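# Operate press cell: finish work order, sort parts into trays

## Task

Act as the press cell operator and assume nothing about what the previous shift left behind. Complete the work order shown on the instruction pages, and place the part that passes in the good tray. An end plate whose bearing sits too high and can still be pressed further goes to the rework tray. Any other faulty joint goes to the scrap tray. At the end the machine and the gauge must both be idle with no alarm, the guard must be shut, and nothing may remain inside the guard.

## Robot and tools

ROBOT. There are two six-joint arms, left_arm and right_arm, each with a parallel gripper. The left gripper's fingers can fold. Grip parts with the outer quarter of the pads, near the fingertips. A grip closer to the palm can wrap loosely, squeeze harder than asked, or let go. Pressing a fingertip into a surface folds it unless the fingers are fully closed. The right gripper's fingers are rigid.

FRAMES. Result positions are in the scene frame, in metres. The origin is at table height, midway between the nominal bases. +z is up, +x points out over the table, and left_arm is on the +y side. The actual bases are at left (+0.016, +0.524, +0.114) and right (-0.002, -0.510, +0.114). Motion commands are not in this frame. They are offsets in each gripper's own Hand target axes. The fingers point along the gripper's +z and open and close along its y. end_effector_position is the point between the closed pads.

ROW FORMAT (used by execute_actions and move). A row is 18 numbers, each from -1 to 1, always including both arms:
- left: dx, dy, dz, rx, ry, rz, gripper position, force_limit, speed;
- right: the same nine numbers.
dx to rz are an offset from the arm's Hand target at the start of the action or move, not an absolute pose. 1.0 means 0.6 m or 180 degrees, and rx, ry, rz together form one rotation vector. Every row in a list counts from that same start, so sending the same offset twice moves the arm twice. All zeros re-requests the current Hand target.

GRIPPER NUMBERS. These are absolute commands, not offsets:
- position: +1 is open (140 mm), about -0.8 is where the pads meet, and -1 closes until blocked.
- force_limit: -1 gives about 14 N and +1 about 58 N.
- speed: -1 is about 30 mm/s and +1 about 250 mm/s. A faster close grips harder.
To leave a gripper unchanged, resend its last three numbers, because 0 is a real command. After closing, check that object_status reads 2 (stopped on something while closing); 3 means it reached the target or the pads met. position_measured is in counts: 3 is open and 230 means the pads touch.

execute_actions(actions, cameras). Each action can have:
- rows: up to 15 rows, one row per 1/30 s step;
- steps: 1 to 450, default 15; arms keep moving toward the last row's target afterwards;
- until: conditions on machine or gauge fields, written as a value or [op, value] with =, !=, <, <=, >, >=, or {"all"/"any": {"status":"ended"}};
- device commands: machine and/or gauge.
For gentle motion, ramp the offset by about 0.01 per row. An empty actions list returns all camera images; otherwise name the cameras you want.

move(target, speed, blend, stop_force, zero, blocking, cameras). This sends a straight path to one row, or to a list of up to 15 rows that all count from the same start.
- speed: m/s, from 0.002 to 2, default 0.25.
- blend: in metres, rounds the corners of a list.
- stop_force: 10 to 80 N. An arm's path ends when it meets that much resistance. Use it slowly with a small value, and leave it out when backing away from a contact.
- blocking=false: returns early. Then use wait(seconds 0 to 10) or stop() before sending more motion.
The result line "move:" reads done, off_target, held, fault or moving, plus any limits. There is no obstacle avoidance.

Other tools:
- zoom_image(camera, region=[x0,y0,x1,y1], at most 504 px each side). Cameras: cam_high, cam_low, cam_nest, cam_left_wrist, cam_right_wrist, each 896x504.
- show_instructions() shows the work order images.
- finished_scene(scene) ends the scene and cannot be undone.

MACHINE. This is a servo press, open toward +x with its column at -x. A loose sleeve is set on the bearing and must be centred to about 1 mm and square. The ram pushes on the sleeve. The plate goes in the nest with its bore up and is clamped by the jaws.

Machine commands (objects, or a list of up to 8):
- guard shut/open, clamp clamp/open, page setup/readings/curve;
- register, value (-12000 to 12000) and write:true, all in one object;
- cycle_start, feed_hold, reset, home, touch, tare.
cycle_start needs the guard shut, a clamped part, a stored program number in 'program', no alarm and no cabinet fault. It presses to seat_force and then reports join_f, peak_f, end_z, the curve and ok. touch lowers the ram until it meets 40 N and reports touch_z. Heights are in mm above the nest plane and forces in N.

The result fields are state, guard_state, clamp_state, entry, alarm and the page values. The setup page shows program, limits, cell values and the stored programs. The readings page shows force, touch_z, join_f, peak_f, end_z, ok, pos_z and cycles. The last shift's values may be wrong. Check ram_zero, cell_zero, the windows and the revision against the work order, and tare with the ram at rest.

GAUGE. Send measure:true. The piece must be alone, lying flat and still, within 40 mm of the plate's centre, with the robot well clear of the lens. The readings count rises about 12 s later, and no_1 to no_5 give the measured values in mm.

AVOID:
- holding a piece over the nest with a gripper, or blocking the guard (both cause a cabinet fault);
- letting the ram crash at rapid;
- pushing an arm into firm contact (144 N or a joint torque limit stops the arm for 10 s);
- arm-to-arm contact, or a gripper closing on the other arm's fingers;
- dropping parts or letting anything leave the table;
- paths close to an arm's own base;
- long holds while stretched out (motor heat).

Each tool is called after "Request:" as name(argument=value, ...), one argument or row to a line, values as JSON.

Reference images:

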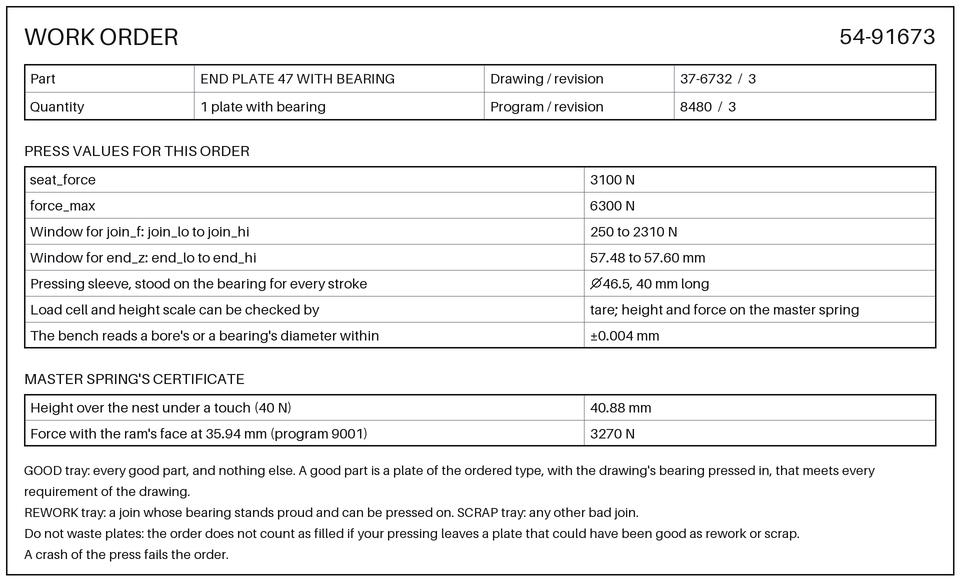

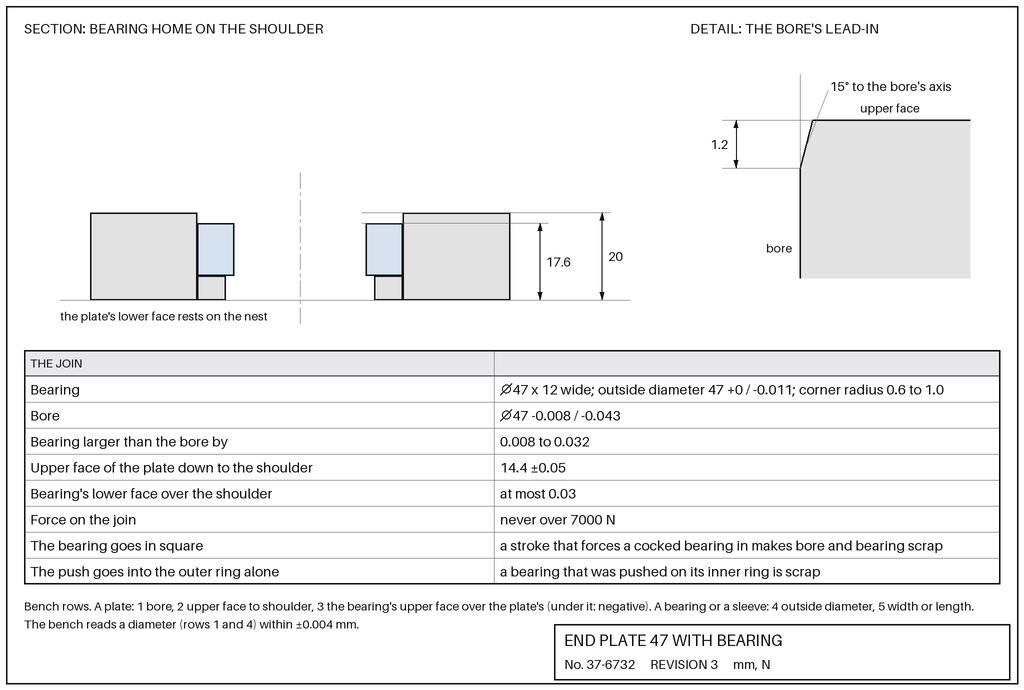

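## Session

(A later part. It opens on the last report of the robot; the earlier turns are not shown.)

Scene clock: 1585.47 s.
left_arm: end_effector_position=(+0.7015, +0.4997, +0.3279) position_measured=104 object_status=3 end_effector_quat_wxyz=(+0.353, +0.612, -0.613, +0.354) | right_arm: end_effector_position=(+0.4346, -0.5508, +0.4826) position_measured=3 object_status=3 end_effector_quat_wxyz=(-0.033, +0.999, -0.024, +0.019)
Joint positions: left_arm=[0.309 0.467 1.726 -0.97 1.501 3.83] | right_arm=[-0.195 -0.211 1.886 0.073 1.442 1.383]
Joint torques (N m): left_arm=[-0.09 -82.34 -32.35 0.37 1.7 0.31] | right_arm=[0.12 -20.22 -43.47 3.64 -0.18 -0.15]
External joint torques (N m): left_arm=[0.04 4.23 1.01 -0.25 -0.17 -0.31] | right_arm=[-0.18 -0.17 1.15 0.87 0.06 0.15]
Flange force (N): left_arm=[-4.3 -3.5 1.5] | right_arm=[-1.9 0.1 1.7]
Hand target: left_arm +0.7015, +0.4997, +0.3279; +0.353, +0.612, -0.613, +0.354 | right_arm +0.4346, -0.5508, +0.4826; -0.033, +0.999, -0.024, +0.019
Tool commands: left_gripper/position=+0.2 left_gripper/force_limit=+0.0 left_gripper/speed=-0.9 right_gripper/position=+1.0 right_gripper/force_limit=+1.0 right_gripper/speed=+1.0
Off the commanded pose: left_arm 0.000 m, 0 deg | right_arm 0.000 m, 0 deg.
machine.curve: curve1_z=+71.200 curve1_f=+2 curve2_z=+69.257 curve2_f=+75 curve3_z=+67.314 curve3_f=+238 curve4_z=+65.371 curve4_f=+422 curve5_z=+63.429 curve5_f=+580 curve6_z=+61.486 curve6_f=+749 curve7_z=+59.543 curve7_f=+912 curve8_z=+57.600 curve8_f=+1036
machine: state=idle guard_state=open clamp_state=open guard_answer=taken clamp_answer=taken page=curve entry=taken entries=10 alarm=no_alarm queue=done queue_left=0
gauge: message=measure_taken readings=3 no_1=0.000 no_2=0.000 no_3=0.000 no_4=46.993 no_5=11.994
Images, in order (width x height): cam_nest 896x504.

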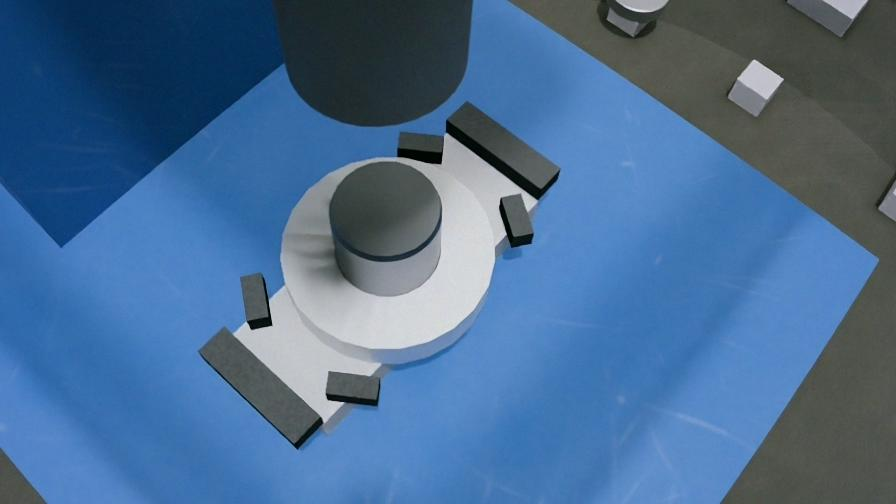

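Request:
move(
  target=[
    [0.18,0.1667,0.4308,0,0,0,0.2,0,-0.9,0,0,0,0,0,0,1,1,1],
    [0.18,0.1667,0.8308,0,0,0,0.2,0,-0.9,0,0,0,0,0,0,1,1,1],
  ],
  cameras=["cam_left_wrist","cam_nest"],
  speed=[0.25,0.12],
  blend=[0.01,0],
)

Request:
execute_actions(
  actions=[
    {"rows":[[0,0,0,0,0,0,-1,0,-1,0,0,0,0,0,0,1,1,1]],"steps":75},
  ],
  cameras=["cam_nest"],
)

Request:
move(
  target=[0.0577,0,-0.0333,0,0,0,-1,0,-1,0,0,0,0,0,0,1,1,1],
  cameras=["cam_left_wrist","cam_nest"],
  speed=0.04,
)

Scene clock: 1606.80 s.
left_arm: end_effector_position=(+0.6016, +0.0139, +0.1726) position_measured=104 object_status=3 end_effector_quat_wxyz=(+0.353, +0.612, -0.613, +0.354) | right_arm: end_effector_position=(+0.4346, -0.5508, +0.4826) position_measured=3 object_status=3 end_effector_quat_wxyz=(-0.033, +0.999, -0.024, +0.019)
Joint positions: left_arm=[-0.429 0.528 2.019 -1.587 0.914 4.012] | right_arm=[-0.195 -0.211 1.886 0.073 1.442 1.383]
Joint torques (N m): left_arm=[0.04 -77.31 -21.47 -1.06 1.98 0.27] | right_arm=[0.17 -19.78 -43.46 3.67 -0.19 -0.1]
External joint torques (N m): left_arm=[-0.14 4.04 0.61 -0.22 -0.14 -0.27] | right_arm=[-0.32 -0.57 1.13 0.84 0.07 0.09]
Flange force (N): left_arm=[-4.2 -2.6 4.3] | right_arm=[-2.6 0.4 1.5]
Hand target: left_arm +0.6016, +0.0138, +0.1725; +0.353, +0.612, -0.613, +0.354 | right_arm +0.4346, -0.5508, +0.4826; -0.033, +0.999, -0.024, +0.019
Off the commanded pose: left_arm 0.000 m, 0 deg | right_arm 0.000 m, 0 deg.
machine.curve: curve1_z=+71.200 curve1_f=+2 curve2_z=+69.257 curve2_f=+75 curve3_z=+67.314 curve3_f=+238 curve4_z=+65.371 curve4_f=+422 curve5_z=+63.429 curve5_f=+580 curve6_z=+61.486 curve6_f=+749 curve7_z=+59.543 curve7_f=+912 curve8_z=+57.600 curve8_f=+1036
machine: state=idle guard_state=open clamp_state=open guard_answer=taken clamp_answer=taken page=curve entry=taken entries=10 alarm=no_alarm queue=done queue_left=0
gauge: message=measure_taken readings=3 no_1=0.000 no_2=0.000 no_3=0.000 no_4=46.993 no_5=11.994
move: done
Images, in order (width x height): cam_nest 896x504, cam_left_wrist 896x504.

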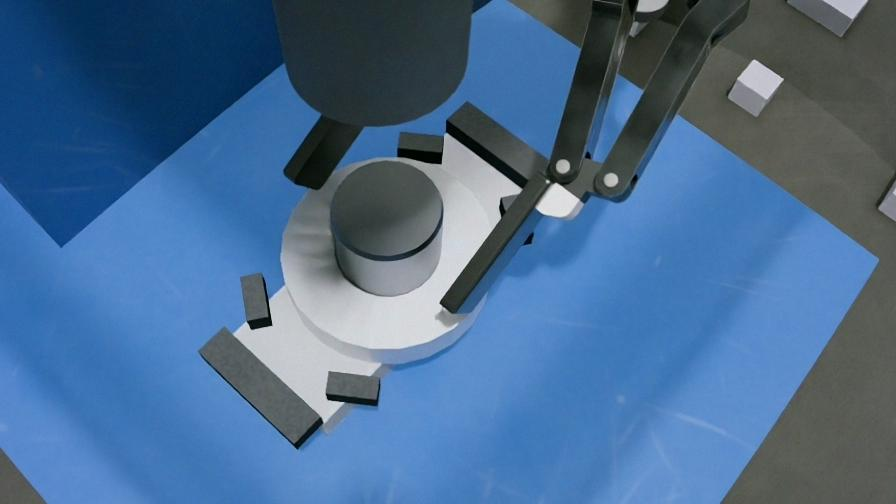

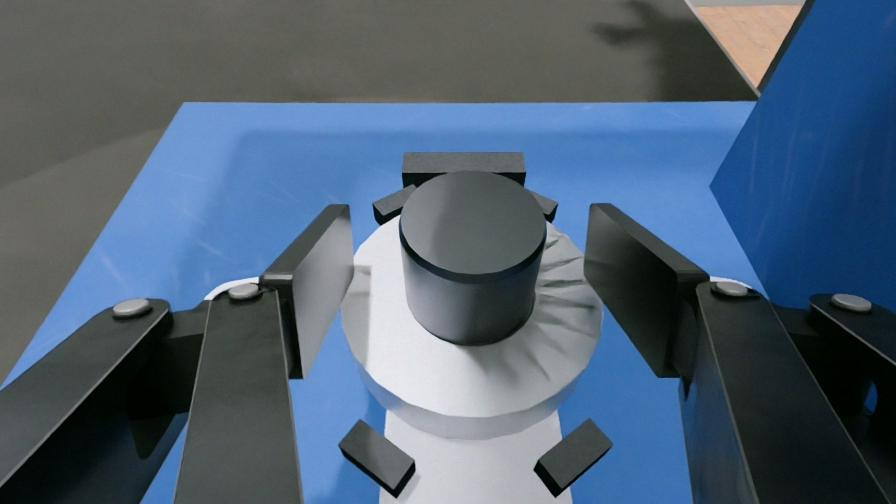

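Scene clock: 1609.50 s.
left_arm: end_effector_position=(+0.6015, +0.0138, +0.1725) position_measured=162 object_status=2 end_effector_quat_wxyz=(+0.353, +0.612, -0.613, +0.354) | right_arm: end_effector_position=(+0.4346, -0.5508, +0.4826) position_measured=3 object_status=3 end_effector_quat_wxyz=(-0.033, +0.999, -0.024, +0.019)
Joint positions: left_arm=[-0.429 0.528 2.019 -1.587 0.914 4.012] | right_arm=[-0.195 -0.211 1.886 0.073 1.442 1.383]
Joint torques (N m): left_arm=[-3.47 -71.36 -22 -1.2 0.42 0.21] | right_arm=[0.19 -20.15 -43.64 3.65 -0.24 -0.15]
External joint torques (N m): left_arm=[3.41 -1.88 0.99 -0.08 1.43 -0.21] | right_arm=[-0.21 -0.3 1.26 0.88 0.12 0.15]
Flange force (N): left_arm=[-1.2 0.8 -7.8] | right_arm=[-2.3 0.1 1.7]
Hand target: left_arm +0.6016, +0.0138, +0.1725; +0.353, +0.612, -0.613, +0.354 | right_arm +0.4346, -0.5508, +0.4826; -0.033, +0.999, -0.024, +0.019
Off the commanded pose: left_arm 0.000 m, 0 deg | right_arm 0.000 m, 0 deg.
machine.curve: curve1_z=+71.200 curve1_f=+2 curve2_z=+69.257 curve2_f=+75 curve3_z=+67.314 curve3_f=+238 curve4_z=+65.371 curve4_f=+422 curve5_z=+63.429 curve5_f=+580 curve6_z=+61.486 curve6_f=+749 curve7_z=+59.543 curve7_f=+912 curve8_z=+57.600 curve8_f=+1036
machine: state=idle guard_state=open clamp_state=open guard_answer=taken clamp_answer=taken page=curve entry=taken entries=10 alarm=no_alarm queue=done queue_left=0
gauge: message=measure_taken readings=3 no_1=0.000 no_2=0.000 no_3=0.000 no_4=46.993 no_5=11.994
Images, in order (width x height): cam_nest 896x504.

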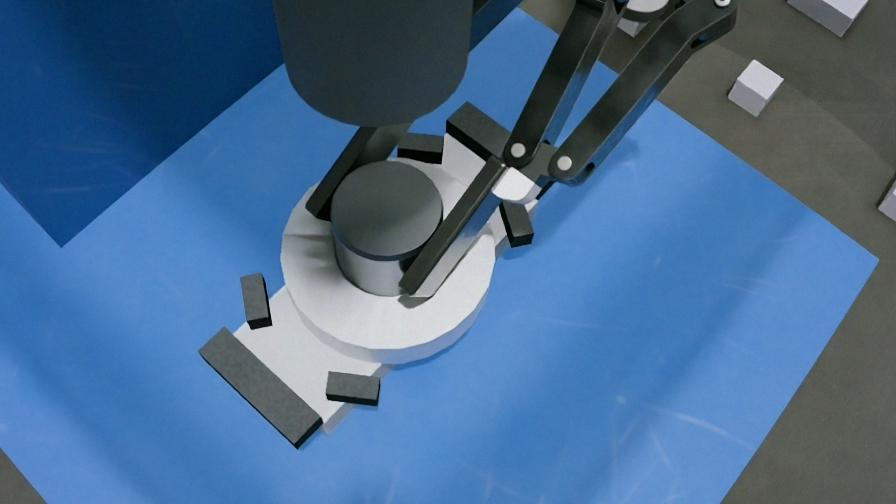

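Scene clock: 1610.80 s.
left_arm: end_effector_position=(+0.6015, +0.0139, +0.2125) position_measured=162 object_status=2 end_effector_quat_wxyz=(+0.353, +0.612, -0.613, +0.354) | right_arm: end_effector_position=(+0.4346, -0.5508, +0.4826) position_measured=3 object_status=3 end_effector_quat_wxyz=(-0.033, +0.999, -0.024, +0.019)
Joint positions: left_arm=[-0.429 0.47 2.008 -1.533 0.914 3.925] | right_arm=[-0.195 -0.211 1.886 0.073 1.442 1.383]
Joint torques (N m): left_arm=[-0.15 -78.72 -26.63 -1.96 2.95 0.28] | right_arm=[0.41 -20.33 -43.5 3.67 -0.24 -0.08]
External joint torques (N m): left_arm=[0.1 8.24 3.16 0.7 -1.24 -0.29] | right_arm=[-0.48 -0.06 1.15 0.85 0.11 0.07]
Flange force (N): left_arm=[-9.0 -3.2 6.8] | right_arm=[-1.9 1.0 1.6]
Hand target: left_arm +0.6015, +0.0139, +0.2125; +0.353, +0.612, -0.613, +0.354 | right_arm +0.4346, -0.5508, +0.4826; -0.033, +0.999, -0.024, +0.019
Off the commanded pose: left_arm 0.000 m, 0 deg | right_arm 0.000 m, 0 deg.
machine.curve: curve1_z=+71.200 curve1_f=+2 curve2_z=+69.257 curve2_f=+75 curve3_z=+67.314 curve3_f=+238 curve4_z=+65.371 curve4_f=+422 curve5_z=+63.429 curve5_f=+580 curve6_z=+61.486 curve6_f=+749 curve7_z=+59.543 curve7_f=+912 curve8_z=+57.600 curve8_f=+1036
machine: state=idle guard_state=open clamp_state=open guard_answer=taken clamp_answer=taken page=curve entry=taken entries=10 alarm=no_alarm queue=done queue_left=0
gauge: message=measure_taken readings=3 no_1=0.000 no_2=0.000 no_3=0.000 no_4=46.993 no_5=11.994
move: done
Images, in order (width x height): cam_nest 896x504, cam_left_wrist 896x504.

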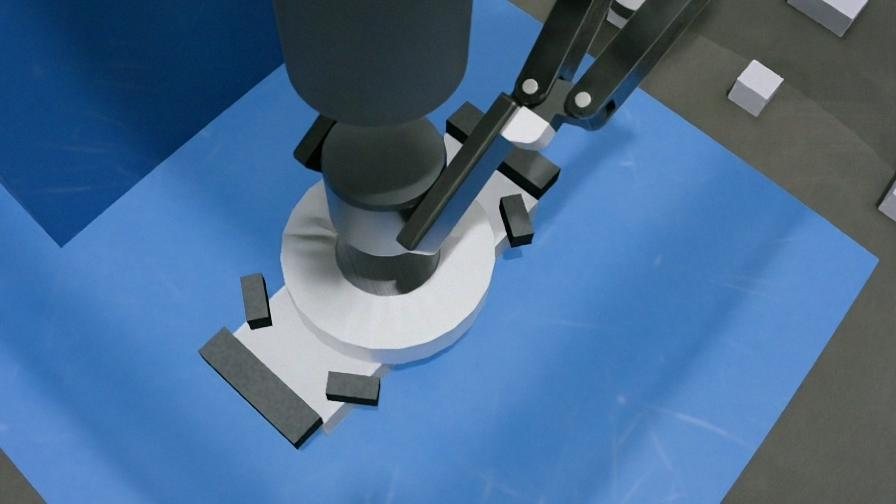

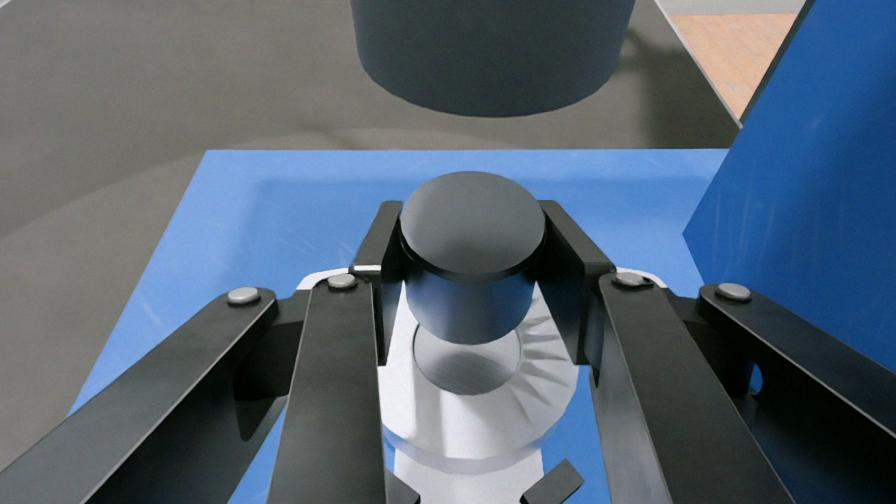

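Request:
move(
  target=[
    [-0.1347,0,-0.3083,0,0,0,-1,0,-1,0,0,0,0,0,0,1,1,1],
    [-0.3798,-0.596,-0.3496,0,0,0,-1,0,-1,0,0,0,0,0,0,1,1,1],
    [-0.4686,-0.596,-0.2983,0,0,0,-1,0,-1,0,0,0,0,0,0,1,1,1],
  ],
  cameras=["cam_left_wrist","cam_low"],
  speed=[0.2,0.2,0.07],
  blend=[0.04,0.02,0],
)

Request:
zoom_image(
  camera="cam_low",
  region=[520, 240, 660, 350],
)

Scene clock: 1631.47 s.
left_arm: end_effector_position=(+0.9595, +0.3092, +0.0589) position_measured=162 object_status=2 end_effector_quat_wxyz=(+0.353, +0.612, -0.613, +0.354) | right_arm: end_effector_position=(+0.4346, -0.5508, +0.4826) position_measured=3 object_status=3 end_effector_quat_wxyz=(-0.033, +0.999, -0.024, +0.019)
Joint positions: left_arm=[0.03 1.013 1.28 -1.141 1.262 3.808] | right_arm=[-0.195 -0.211 1.886 0.073 1.442 1.383]
Joint torques (N m): left_arm=[-0.33 -125.59 -31.84 -1.49 2.6 0.24] | right_arm=[-0.06 -19.64 -43.63 3.62 -0.16 -0.16]
External joint torques (N m): left_arm=[0.23 8.45 2.93 1.02 -1.1 -0.24] | right_arm=[0.07 -0.79 1.31 0.9 0.04 0.16]
Flange force (N): left_arm=[-7.9 -2.4 4.3] | right_arm=[-3.0 -0.6 1.9]
Hand target: left_arm +0.9595, +0.3091, +0.0589; +0.353, +0.612, -0.613, +0.354 | right_arm +0.4346, -0.5508, +0.4826; -0.033, +0.999, -0.024, +0.019
Off the commanded pose: left_arm 0.000 m, 0 deg | right_arm 0.000 m, 0 deg.
machine.curve: curve1_z=+71.200 curve1_f=+2 curve2_z=+69.257 curve2_f=+75 curve3_z=+67.314 curve3_f=+238 curve4_z=+65.371 curve4_f=+422 curve5_z=+63.429 curve5_f=+580 curve6_z=+61.486 curve6_f=+749 curve7_z=+59.543 curve7_f=+912 curve8_z=+57.600 curve8_f=+1036
machine: state=idle guard_state=open clamp_state=open guard_answer=taken clamp_answer=taken page=curve entry=taken entries=10 alarm=no_alarm queue=done queue_left=0
gauge: message=measure_taken readings=3 no_1=0.000 no_2=0.000 no_3=0.000 no_4=46.993 no_5=11.994
move: done
Images, in order (width x height): cam_low 896x504, cam_left_wrist 896x504.

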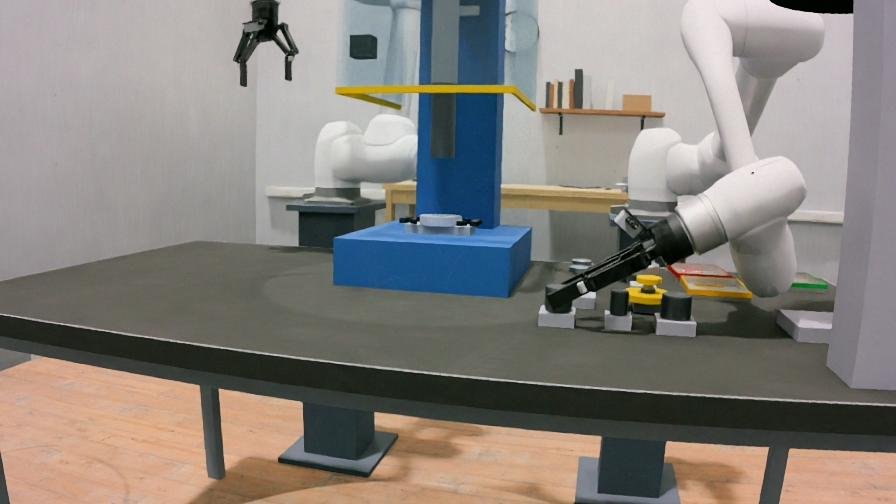

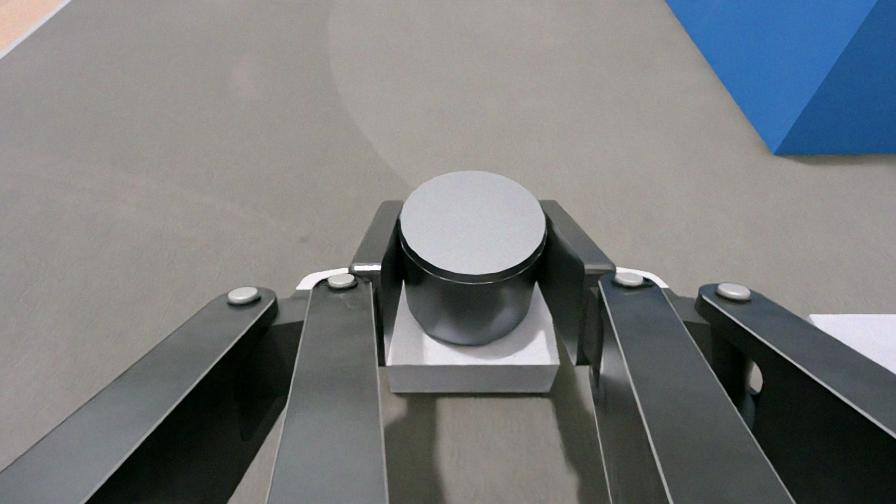

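Scaled by 3.600 from the camera's 896x504 image, which has a finer 1280x720 frame.

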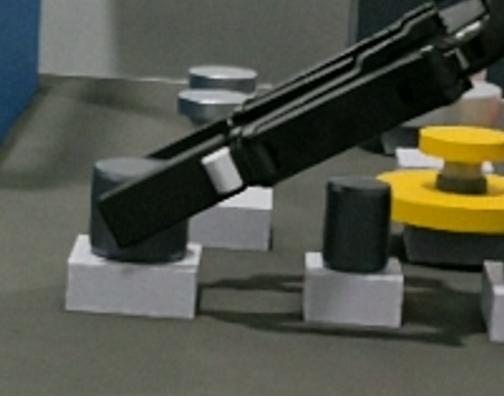

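Request:
move(
  target=[
    [-0.0014,0,0.0008,0,0,0,-1,0,-1,0,0,0,0,0,0,1,1,1],
    [-0.0014,0,0.0008,0,0,0,0.2,0,-0.5,0,0,0,0,0,0,1,1,1],
    [-0.0014,0,-0.2,0,0,0,0.2,0,-0.5,0,0,0,0,0,0,1,1,1],
    [0.3762,0.5978,-0.1188,0,0,0,0.66,0,-0.5,0,0,0,0,0,0,1,1,1],
  ],
  cameras=["cam_left_wrist"],
  speed=[0.02,0.02,0.15,0.25],
  blend=[0,0,0.02,0],
)

Request:
move(
  target=[0,0,0.48,0,0,0,0.66,0,-0.5,0,0,0,0,0,0,1,1,1],
  cameras=["cam_left_wrist","cam_nest"],
  speed=0.12,
)

Scene clock: 1647.63 s.
left_arm: end_effector_position=(+0.6003, +0.2584, +0.2893) position_measured=46 object_status=0 end_effector_quat_wxyz=(+0.353, +0.612, -0.613, +0.354) | right_arm: end_effector_position=(+0.4346, -0.5508, +0.4826) position_measured=3 object_status=3 end_effector_quat_wxyz=(-0.033, +0.999, -0.024, +0.019)
Joint positions: left_arm=[-0.032 0.317 2.051 -1.202 1.191 3.864] | right_arm=[-0.195 -0.211 1.886 0.073 1.442 1.383]
Joint torques (N m): left_arm=[-0.1 -63.33 -27.23 -0.37 1.75 0.27] | right_arm=[0.54 -20.17 -43.48 3.65 -0.22 -0.14]
External joint torques (N m): left_arm=[0.03 4.43 0.6 -0.22 -0.18 -0.27] | right_arm=[-0.52 -0.27 1.15 0.87 0.11 0.13]
Flange force (N): left_arm=[-4.9 -4.6 3.2] | right_arm=[-2.2 0.9 1.5]
Hand target: left_arm +0.6003, +0.2584, +0.2893; +0.353, +0.612, -0.613, +0.354 | right_arm +0.4346, -0.5508, +0.4826; -0.033, +0.999, -0.024, +0.019
Off the commanded pose: left_arm 0.000 m, 0 deg | right_arm 0.000 m, 0 deg.
machine.curve: curve1_z=+71.200 curve1_f=+2 curve2_z=+69.257 curve2_f=+75 curve3_z=+67.314 curve3_f=+238 curve4_z=+65.371 curve4_f=+422 curve5_z=+63.429 curve5_f=+580 curve6_z=+61.486 curve6_f=+749 curve7_z=+59.543 curve7_f=+912 curve8_z=+57.600 curve8_f=+1036
machine: state=idle guard_state=open clamp_state=open guard_answer=taken clamp_answer=taken page=curve entry=taken entries=10 alarm=no_alarm queue=done queue_left=0
gauge: message=measure_taken readings=3 no_1=0.000 no_2=0.000 no_3=0.000 no_4=46.993 no_5=11.994
move: done
Images, in order (width x height): cam_left_wrist 896x504.

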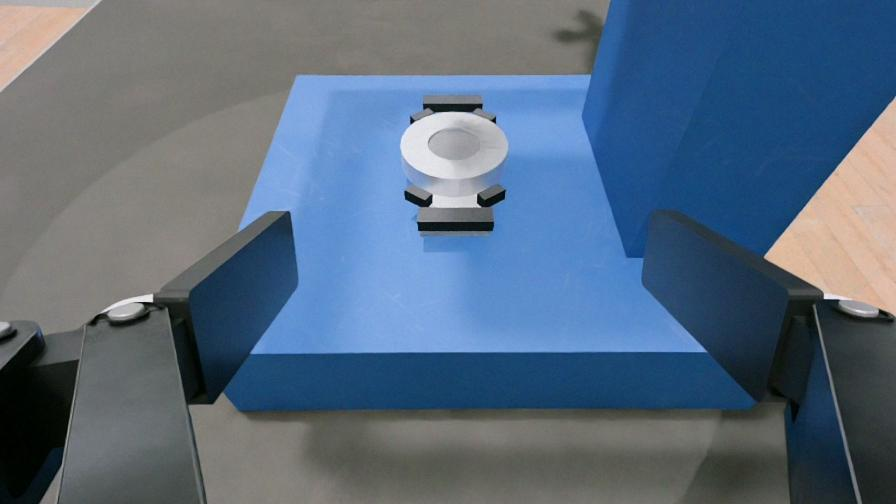

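Scene clock: 1650.40 s.
left_arm: end_effector_position=(+0.6005, +0.0089, +0.1457) position_measured=46 object_status=3 end_effector_quat_wxyz=(+0.353, +0.612, -0.613, +0.354) | right_arm: end_effector_position=(+0.4346, -0.5508, +0.4826) position_measured=3 object_status=3 end_effector_quat_wxyz=(-0.033, +0.999, -0.024, +0.019)
Joint positions: left_arm=[-0.437 0.569 2.023 -1.628 0.911 4.069] | right_arm=[-0.195 -0.211 1.886 0.073 1.442 1.383]
Joint torques (N m): left_arm=[-0.26 -79.64 -19.75 -1.05 2.06 0.26] | right_arm=[0.05 -20.11 -43.7 3.68 -0.16 -0.11]
External joint torques (N m): left_arm=[0.14 4.59 0.46 -0.23 -0.15 -0.26] | right_arm=[-0.05 -0.31 1.39 0.84 0.04 0.11]
Flange force (N): left_arm=[-5.2 -3.2 4.7] | right_arm=[-2.4 -0.2 2.1]
Hand target: left_arm +0.6005, +0.0088, +0.1456; +0.353, +0.612, -0.613, +0.354 | right_arm +0.4346, -0.5508, +0.4826; -0.033, +0.999, -0.024, +0.019
Off the commanded pose: left_arm 0.000 m, 0 deg | right_arm 0.000 m, 0 deg.
machine.curve: curve1_z=+71.200 curve1_f=+2 curve2_z=+69.257 curve2_f=+75 curve3_z=+67.314 curve3_f=+238 curve4_z=+65.371 curve4_f=+422 curve5_z=+63.429 curve5_f=+580 curve6_z=+61.486 curve6_f=+749 curve7_z=+59.543 curve7_f=+912 curve8_z=+57.600 curve8_f=+1036
machine: state=idle guard_state=open clamp_state=open guard_answer=taken clamp_answer=taken page=curve entry=taken entries=10 alarm=no_alarm queue=done queue_left=0
gauge: message=measure_taken readings=3 no_1=0.000 no_2=0.000 no_3=0.000 no_4=46.993 no_5=11.994
move: done
Images, in order (width x height): cam_nest 896x504, cam_left_wrist 896x504.

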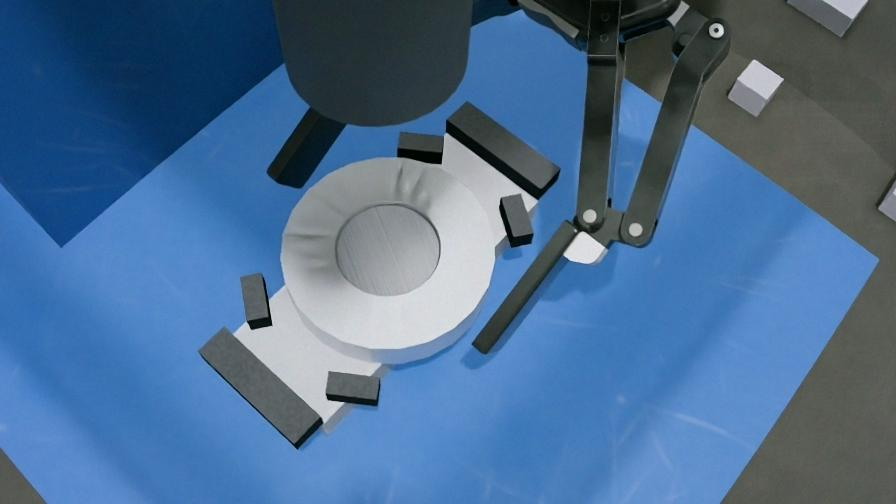

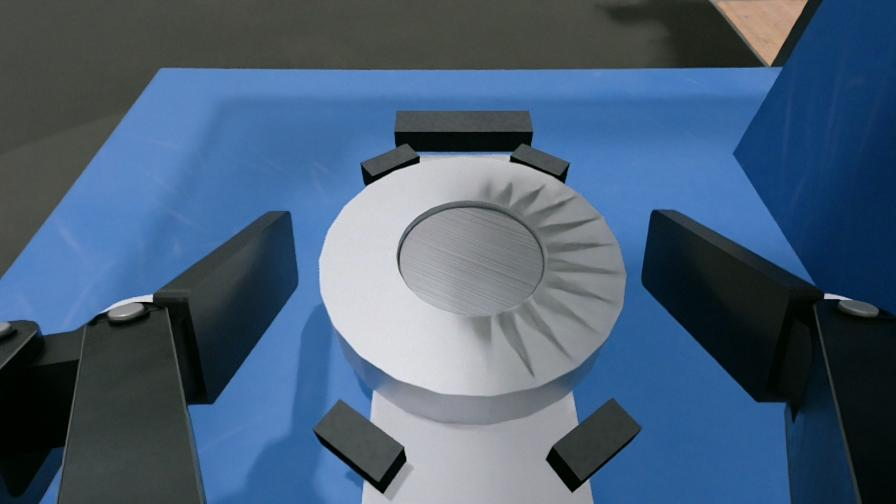

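Request:
execute_actions(
  actions=[
    {"rows":[[0,0,0,0,0,0,-1,0,-1,0,0,0,0,0,0,1,1,1]],"steps":75},
  ],
  cameras=[],
)

Request:
move(
  target=[
    [0.0577,0,-0.0333,0,0,0,-1,0,-1,0,0,0,0,0,0,1,1,1],
    [-0.0713,0,-0.3547,0,0,0,-1,0,-1,0,0,0,0,0,0,1,1,1],
    [-0.3436,-0.2492,-0.8431,0.5052,0,-0.2917,-1,0,-1,0,0,0,0,0,0,1,1,1],
  ],
  cameras=["cam_left_wrist","cam_nest"],
  speed=[0.08,0.2,0.3],
  blend=[0.02,0.05,0],
)

Scene clock: 1672.00 s.
left_arm: end_effector_position=(+0.6005, +0.0088, +0.1456) position_measured=85 object_status=2 end_effector_quat_wxyz=(+0.353, +0.612, -0.613, +0.354) | right_arm: end_effector_position=(+0.4346, -0.5508, +0.4826) position_measured=3 object_status=3 end_effector_quat_wxyz=(-0.033, +0.999, -0.024, +0.019)
Joint positions: left_arm=[-0.437 0.569 2.023 -1.628 0.911 4.069] | right_arm=[-0.195 -0.211 1.886 0.073 1.442 1.383]
Joint torques (N m): left_arm=[-5.6 -71.74 -16.76 0 0.71 0.38] | right_arm=[0.02 -19.83 -43.68 3.69 -0.25 -0.11]
External joint torques (N m): left_arm=[5.5 -3.6 -2.33 -1.28 1.22 -0.38] | right_arm=[-0.05 -0.61 1.31 0.83 0.13 0.1]
Flange force (N): left_arm=[0.7 -4.0 -8.6] | right_arm=[-2.8 -0.2 1.8]
Hand target: left_arm +0.6005, +0.0088, +0.1456; +0.353, +0.612, -0.613, +0.354 | right_arm +0.4346, -0.5508, +0.4826; -0.033, +0.999, -0.024, +0.019
Off the commanded pose: left_arm 0.000 m, 0 deg | right_arm 0.000 m, 0 deg.
machine.curve: curve1_z=+71.200 curve1_f=+2 curve2_z=+69.257 curve2_f=+75 curve3_z=+67.314 curve3_f=+238 curve4_z=+65.371 curve4_f=+422 curve5_z=+63.429 curve5_f=+580 curve6_z=+61.486 curve6_f=+749 curve7_z=+59.543 curve7_f=+912 curve8_z=+57.600 curve8_f=+1036
machine: state=idle guard_state=open clamp_state=open guard_answer=taken clamp_answer=taken page=curve entry=taken entries=10 alarm=no_alarm queue=done queue_left=0
gauge: message=measure_taken readings=3 no_1=0.000 no_2=0.000 no_3=0.000 no_4=46.993 no_5=11.994
No camera images: "cameras" was empty.

Scene clock: 1677.17 s.
left_arm: end_effector_position=(+0.7501, +0.5500, +0.2197) position_measured=85 object_status=2 end_effector_quat_wxyz=(-0.065, +0.858, +0.113, +0.496) | right_arm: end_effector_position=(+0.4346, -0.5508, +0.4826) position_measured=3 object_status=3 end_effector_quat_wxyz=(-0.033, +0.999, -0.024, +0.019)
Joint positions: left_arm=[-0.193 0.272 2.323 -3.877 0.586 5.124] | right_arm=[-0.195 -0.211 1.886 0.073 1.442 1.383]
Joint torques (N m): left_arm=[-0.34 -61.42 -29.37 -0.64 3.35 0.21] | right_arm=[0.16 -20 -43.44 3.61 -0.19 -0.11]
External joint torques (N m): left_arm=[0.27 7.22 3 -0.48 -1.15 -0.22] | right_arm=[-0.21 -0.39 1.14 0.91 0.07 0.1]
Flange force (N): left_arm=[-9.1 1.0 9.2] | right_arm=[-2.3 0.2 1.6]
Hand target: left_arm +0.7501, +0.5500, +0.2197; -0.065, +0.858, +0.113, +0.496 | right_arm +0.4346, -0.5508, +0.4826; -0.033, +0.999, -0.024, +0.019
Off the commanded pose: left_arm 0.000 m, 0 deg | right_arm 0.000 m, 0 deg.
machine.curve: curve1_z=+71.200 curve1_f=+2 curve2_z=+69.257 curve2_f=+75 curve3_z=+67.314 curve3_f=+238 curve4_z=+65.371 curve4_f=+422 curve5_z=+63.429 curve5_f=+580 curve6_z=+61.486 curve6_f=+749 curve7_z=+59.543 curve7_f=+912 curve8_z=+57.600 curve8_f=+1036
machine: state=idle guard_state=open clamp_state=open guard_answer=taken clamp_answer=taken page=curve entry=taken entries=10 alarm=no_alarm queue=done queue_left=0
gauge: message=measure_taken readings=3 no_1=0.000 no_2=0.000 no_3=0.000 no_4=46.993 no_5=11.994
move: done
Images, in order (width x height): cam_nest 896x504, cam_left_wrist 896x504.

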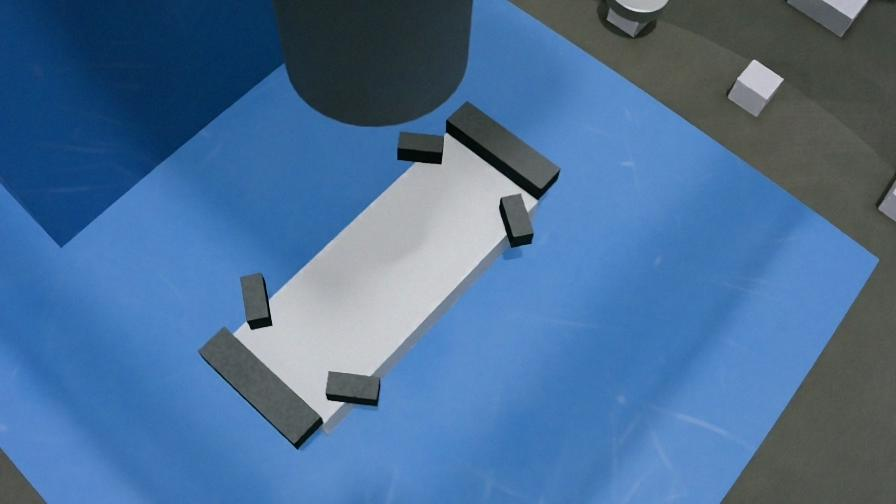

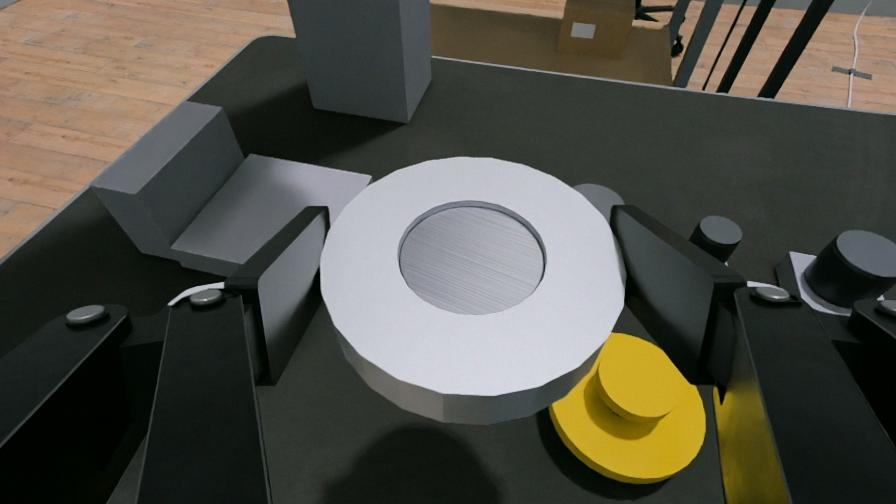

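Request:
move(
  target=[
    [0.0839,-0.2339,0.3786,0,0,0,-1,0,-1,0,0,0,0,0,0,1,1,1],
    [-0.0316,-0.2339,0.4453,0,0,0,-1,0,-1,0,0,0,0,0,0,1,1,1],
  ],
  cameras=[],
  speed=[0.2,0.1],
  blend=[0.02,0],
)

Request:
move(
  target=[-0.0577,0,0.0333,0,0,0,-1,0,-1,0,0,0,0,0,0,1,1,1],
  cameras=["cam_left_wrist"],
  speed=0.012,
  stop_force=12,
)

Request:
move(
  target=[
    [0,0,0,0,0,0,0.56,0,-0.5,0,0,0,0,0,0,1,1,1],
    [0,0,-0.45,0,0,0,0.56,0,-0.5,0,0,0,0,0,0,1,1,1],
  ],
  cameras=["cam_left_wrist"],
  speed=[0.05,0.2],
)

Request:
execute_actions(
  actions=[
    {"gauge":{"measure":true},"machine":[{"guard":"shut"},{"clamp":"clamp"},{"page":"readings"}],"steps":440,"until":{"gauge":{"readings":["=",4]}}},
  ],
  cameras=[],
)

Scene clock: 1693.53 s.
left_arm: end_effector_position=(+0.9285, +0.7428, +0.0698) position_measured=85 object_status=2 end_effector_quat_wxyz=(-0.065, +0.858, +0.113, +0.497) | right_arm: end_effector_position=(+0.4346, -0.5508, +0.4826) position_measured=3 object_status=3 end_effector_quat_wxyz=(-0.033, +0.999, -0.024, +0.019)
Joint positions: left_arm=[0.159 0.707 1.978 -3.282 0.595 4.781] | right_arm=[-0.195 -0.211 1.886 0.073 1.442 1.383]
Joint torques (N m): left_arm=[-0.12 -96.49 -24.05 -1.57 3.67 0.29] | right_arm=[0.49 -20.47 -43.58 3.7 -0.19 -0.14]
External joint torques (N m): left_arm=[0.16 7.38 2.7 -0.21 -1.28 -0.29] | right_arm=[-0.53 0.07 1.28 0.82 0.07 0.14]
Flange force (N): left_arm=[-7.4 -0.2 6.3] | right_arm=[-1.8 0.9 1.9]
Hand target: left_arm +0.9285, +0.7428, +0.0698; -0.065, +0.858, +0.113, +0.496 | right_arm +0.4346, -0.5508, +0.4826; -0.033, +0.999, -0.024, +0.019
Off the commanded pose: left_arm 0.000 m, 0 deg | right_arm 0.000 m, 0 deg.
machine.curve: curve1_z=+71.200 curve1_f=+2 curve2_z=+69.257 curve2_f=+75 curve3_z=+67.314 curve3_f=+238 curve4_z=+65.371 curve4_f=+422 curve5_z=+63.429 curve5_f=+580 curve6_z=+61.486 curve6_f=+749 curve7_z=+59.543 curve7_f=+912 curve8_z=+57.600 curve8_f=+1036
machine: state=idle guard_state=open clamp_state=open guard_answer=taken clamp_answer=taken page=curve entry=taken entries=10 alarm=no_alarm queue=done queue_left=0
gauge: message=measure_taken readings=3 no_1=0.000 no_2=0.000 no_3=0.000 no_4=46.993 no_5=11.994
move: done
No camera images: "cameras" was empty.

Scene clock: 1696.27 s.
left_arm: end_effector_position=(+0.9287, +0.7428, +0.0511) position_measured=85 object_status=2 end_effector_quat_wxyz=(-0.065, +0.858, +0.113, +0.497) | right_arm: end_effector_position=(+0.4346, -0.5508, +0.4826) position_measured=3 object_status=3 end_effector_quat_wxyz=(-0.033, +0.999, -0.024, +0.019)
Joint positions: left_arm=[0.159 0.737 1.975 -3.276 0.623 4.775] | right_arm=[-0.195 -0.211 1.886 0.073 1.442 1.383]
Joint torques (N m): left_arm=[-0.53 -78.81 -14.35 -1.73 -1.78 -0.06] | right_arm=[0.07 -19.83 -43.56 3.63 -0.2 -0.1]
External joint torques (N m): left_arm=[0.5 -11.42 -6.03 0.04 4.18 0.06] | right_arm=[-0.07 -0.62 1.2 0.89 0.08 0.1]
Flange force (N): left_arm=[9.1 -0.5 -6.9] | right_arm=[-2.7 -0.1 1.7]
Hand target: left_arm +0.9287, +0.7428, +0.0511; -0.065, +0.858, +0.113, +0.497 (not the last commanded pose) | right_arm +0.4346, -0.5508, +0.4826; -0.033, +0.999, -0.024, +0.019
Off the commanded pose: left_arm 0.021 m, 0 deg | right_arm 0.000 m, 0 deg.
machine.curve: curve1_z=+71.200 curve1_f=+2 curve2_z=+69.257 curve2_f=+75 curve3_z=+67.314 curve3_f=+238 curve4_z=+65.371 curve4_f=+422 curve5_z=+63.429 curve5_f=+580 curve6_z=+61.486 curve6_f=+749 curve7_z=+59.543 curve7_f=+912 curve8_z=+57.600 curve8_f=+1036
machine: state=idle guard_state=open clamp_state=open guard_answer=taken clamp_answer=taken page=curve entry=taken entries=10 alarm=no_alarm queue=done queue_left=0
gauge: message=measure_taken readings=3 no_1=0.000 no_2=0.000 no_3=0.000 no_4=46.993 no_5=11.994
move: contact (left_arm)
Images, in order (width x height): cam_left_wrist 896x504.

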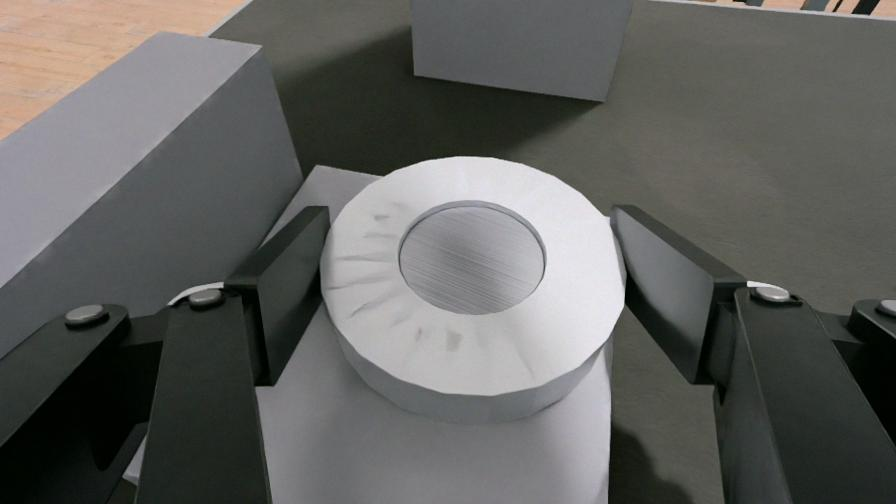

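Scene clock: 1698.53 s.
left_arm: end_effector_position=(+0.7025, +0.6825, +0.1855) position_measured=58 object_status=3 end_effector_quat_wxyz=(-0.065, +0.858, +0.113, +0.497) | right_arm: end_effector_position=(+0.4346, -0.5508, +0.4826) position_measured=3 object_status=3 end_effector_quat_wxyz=(-0.033, +0.999, -0.024, +0.019)
Joint positions: left_arm=[0.108 0.297 2.413 -3.352 0.624 4.811] | right_arm=[-0.195 -0.211 1.886 0.073 1.442 1.383]
Joint torques (N m): left_arm=[-0.09 -56.09 -21.29 -1.44 2.5 0.25] | right_arm=[0.28 -20.17 -43.63 3.68 -0.24 -0.14]
External joint torques (N m): left_arm=[0.02 5.2 0.52 -0.19 -0.12 -0.25] | right_arm=[-0.3 -0.24 1.3 0.84 0.11 0.14]
Flange force (N): left_arm=[-7.7 0.4 9.5] | right_arm=[-2.3 0.4 1.8]
Hand target: left_arm +0.7024, +0.6825, +0.1856; -0.065, +0.858, +0.113, +0.497 | right_arm +0.4346, -0.5508, +0.4826; -0.033, +0.999, -0.024, +0.019
Off the commanded pose: left_arm 0.000 m, 0 deg | right_arm 0.000 m, 0 deg.
machine.curve: curve1_z=+71.200 curve1_f=+2 curve2_z=+69.257 curve2_f=+75 curve3_z=+67.314 curve3_f=+238 curve4_z=+65.371 curve4_f=+422 curve5_z=+63.429 curve5_f=+580 curve6_z=+61.486 curve6_f=+749 curve7_z=+59.543 curve7_f=+912 curve8_z=+57.600 curve8_f=+1036
machine: state=idle guard_state=open clamp_state=open guard_answer=taken clamp_answer=taken page=curve entry=taken entries=10 alarm=no_alarm queue=done queue_left=0
gauge: message=measure_taken readings=3 no_1=0.000 no_2=0.000 no_3=0.000 no_4=46.993 no_5=11.994
move: done
Images, in order (width x height): cam_left_wrist 896x504.

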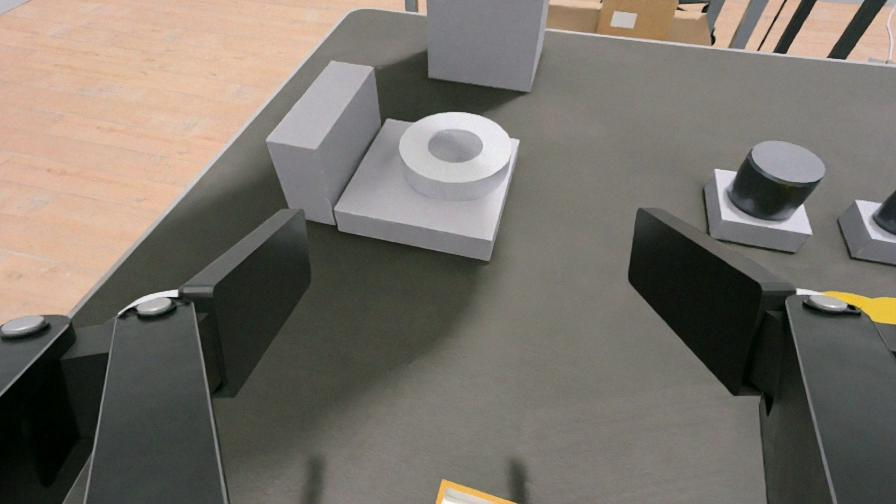

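Scene clock: 1710.73 s.
left_arm: end_effector_position=(+0.7024, +0.6825, +0.1856) position_measured=58 object_status=3 end_effector_quat_wxyz=(-0.065, +0.858, +0.113, +0.497) | right_arm: end_effector_position=(+0.4346, -0.5508, +0.4826) position_measured=3 object_status=3 end_effector_quat_wxyz=(-0.033, +0.999, -0.024, +0.019)
Joint positions: left_arm=[0.108 0.297 2.413 -3.352 0.624 4.811] | right_arm=[-0.195 -0.211 1.886 0.073 1.442 1.383]
Joint torques (N m): left_arm=[0.03 -55.67 -21.38 -1.43 2.51 0.23] | right_arm=[0.56 -20.25 -43.78 3.69 -0.21 -0.16]
External joint torques (N m): left_arm=[-0.15 4.61 0.56 -0.19 -0.13 -0.23] | right_arm=[-0.54 -0.2 1.44 0.83 0.08 0.15]
Flange force (N): left_arm=[-7.0 0.8 8.2] | right_arm=[-2.5 0.9 2.0]
Hand target: left_arm +0.7024, +0.6825, +0.1856; -0.065, +0.858, +0.113, +0.497 | right_arm +0.4346, -0.5508, +0.4826; -0.033, +0.999, -0.024, +0.019
Tool commands: left_gripper/position=+0.56 left_gripper/force_limit=+0.0 left_gripper/speed=-0.5 right_gripper/position=+1.0 right_gripper/force_limit=+1.0 right_gripper/speed=+1.0
Off the commanded pose: left_arm 0.000 m, 0 deg | right_arm 0.000 m, 0 deg.
machine.readings: force=+0 touch_z=+69.738 join_f=+938 peak_f=+3441 end_z=+57.540 ok=+1 pos_z=+151.819 cycles=+2
machine: state=idle guard_state=shut clamp_state=closed_empty guard_answer=taken clamp_answer=taken page=readings entry=taken entries=10 alarm=no_alarm queue=done queue_left=0
gauge: message=measure_taken readings=4 no_1=0.000 no_2=0.000 no_3=-2.391 no_4=0.000 no_5=0.000
No camera images: "cameras" was empty.


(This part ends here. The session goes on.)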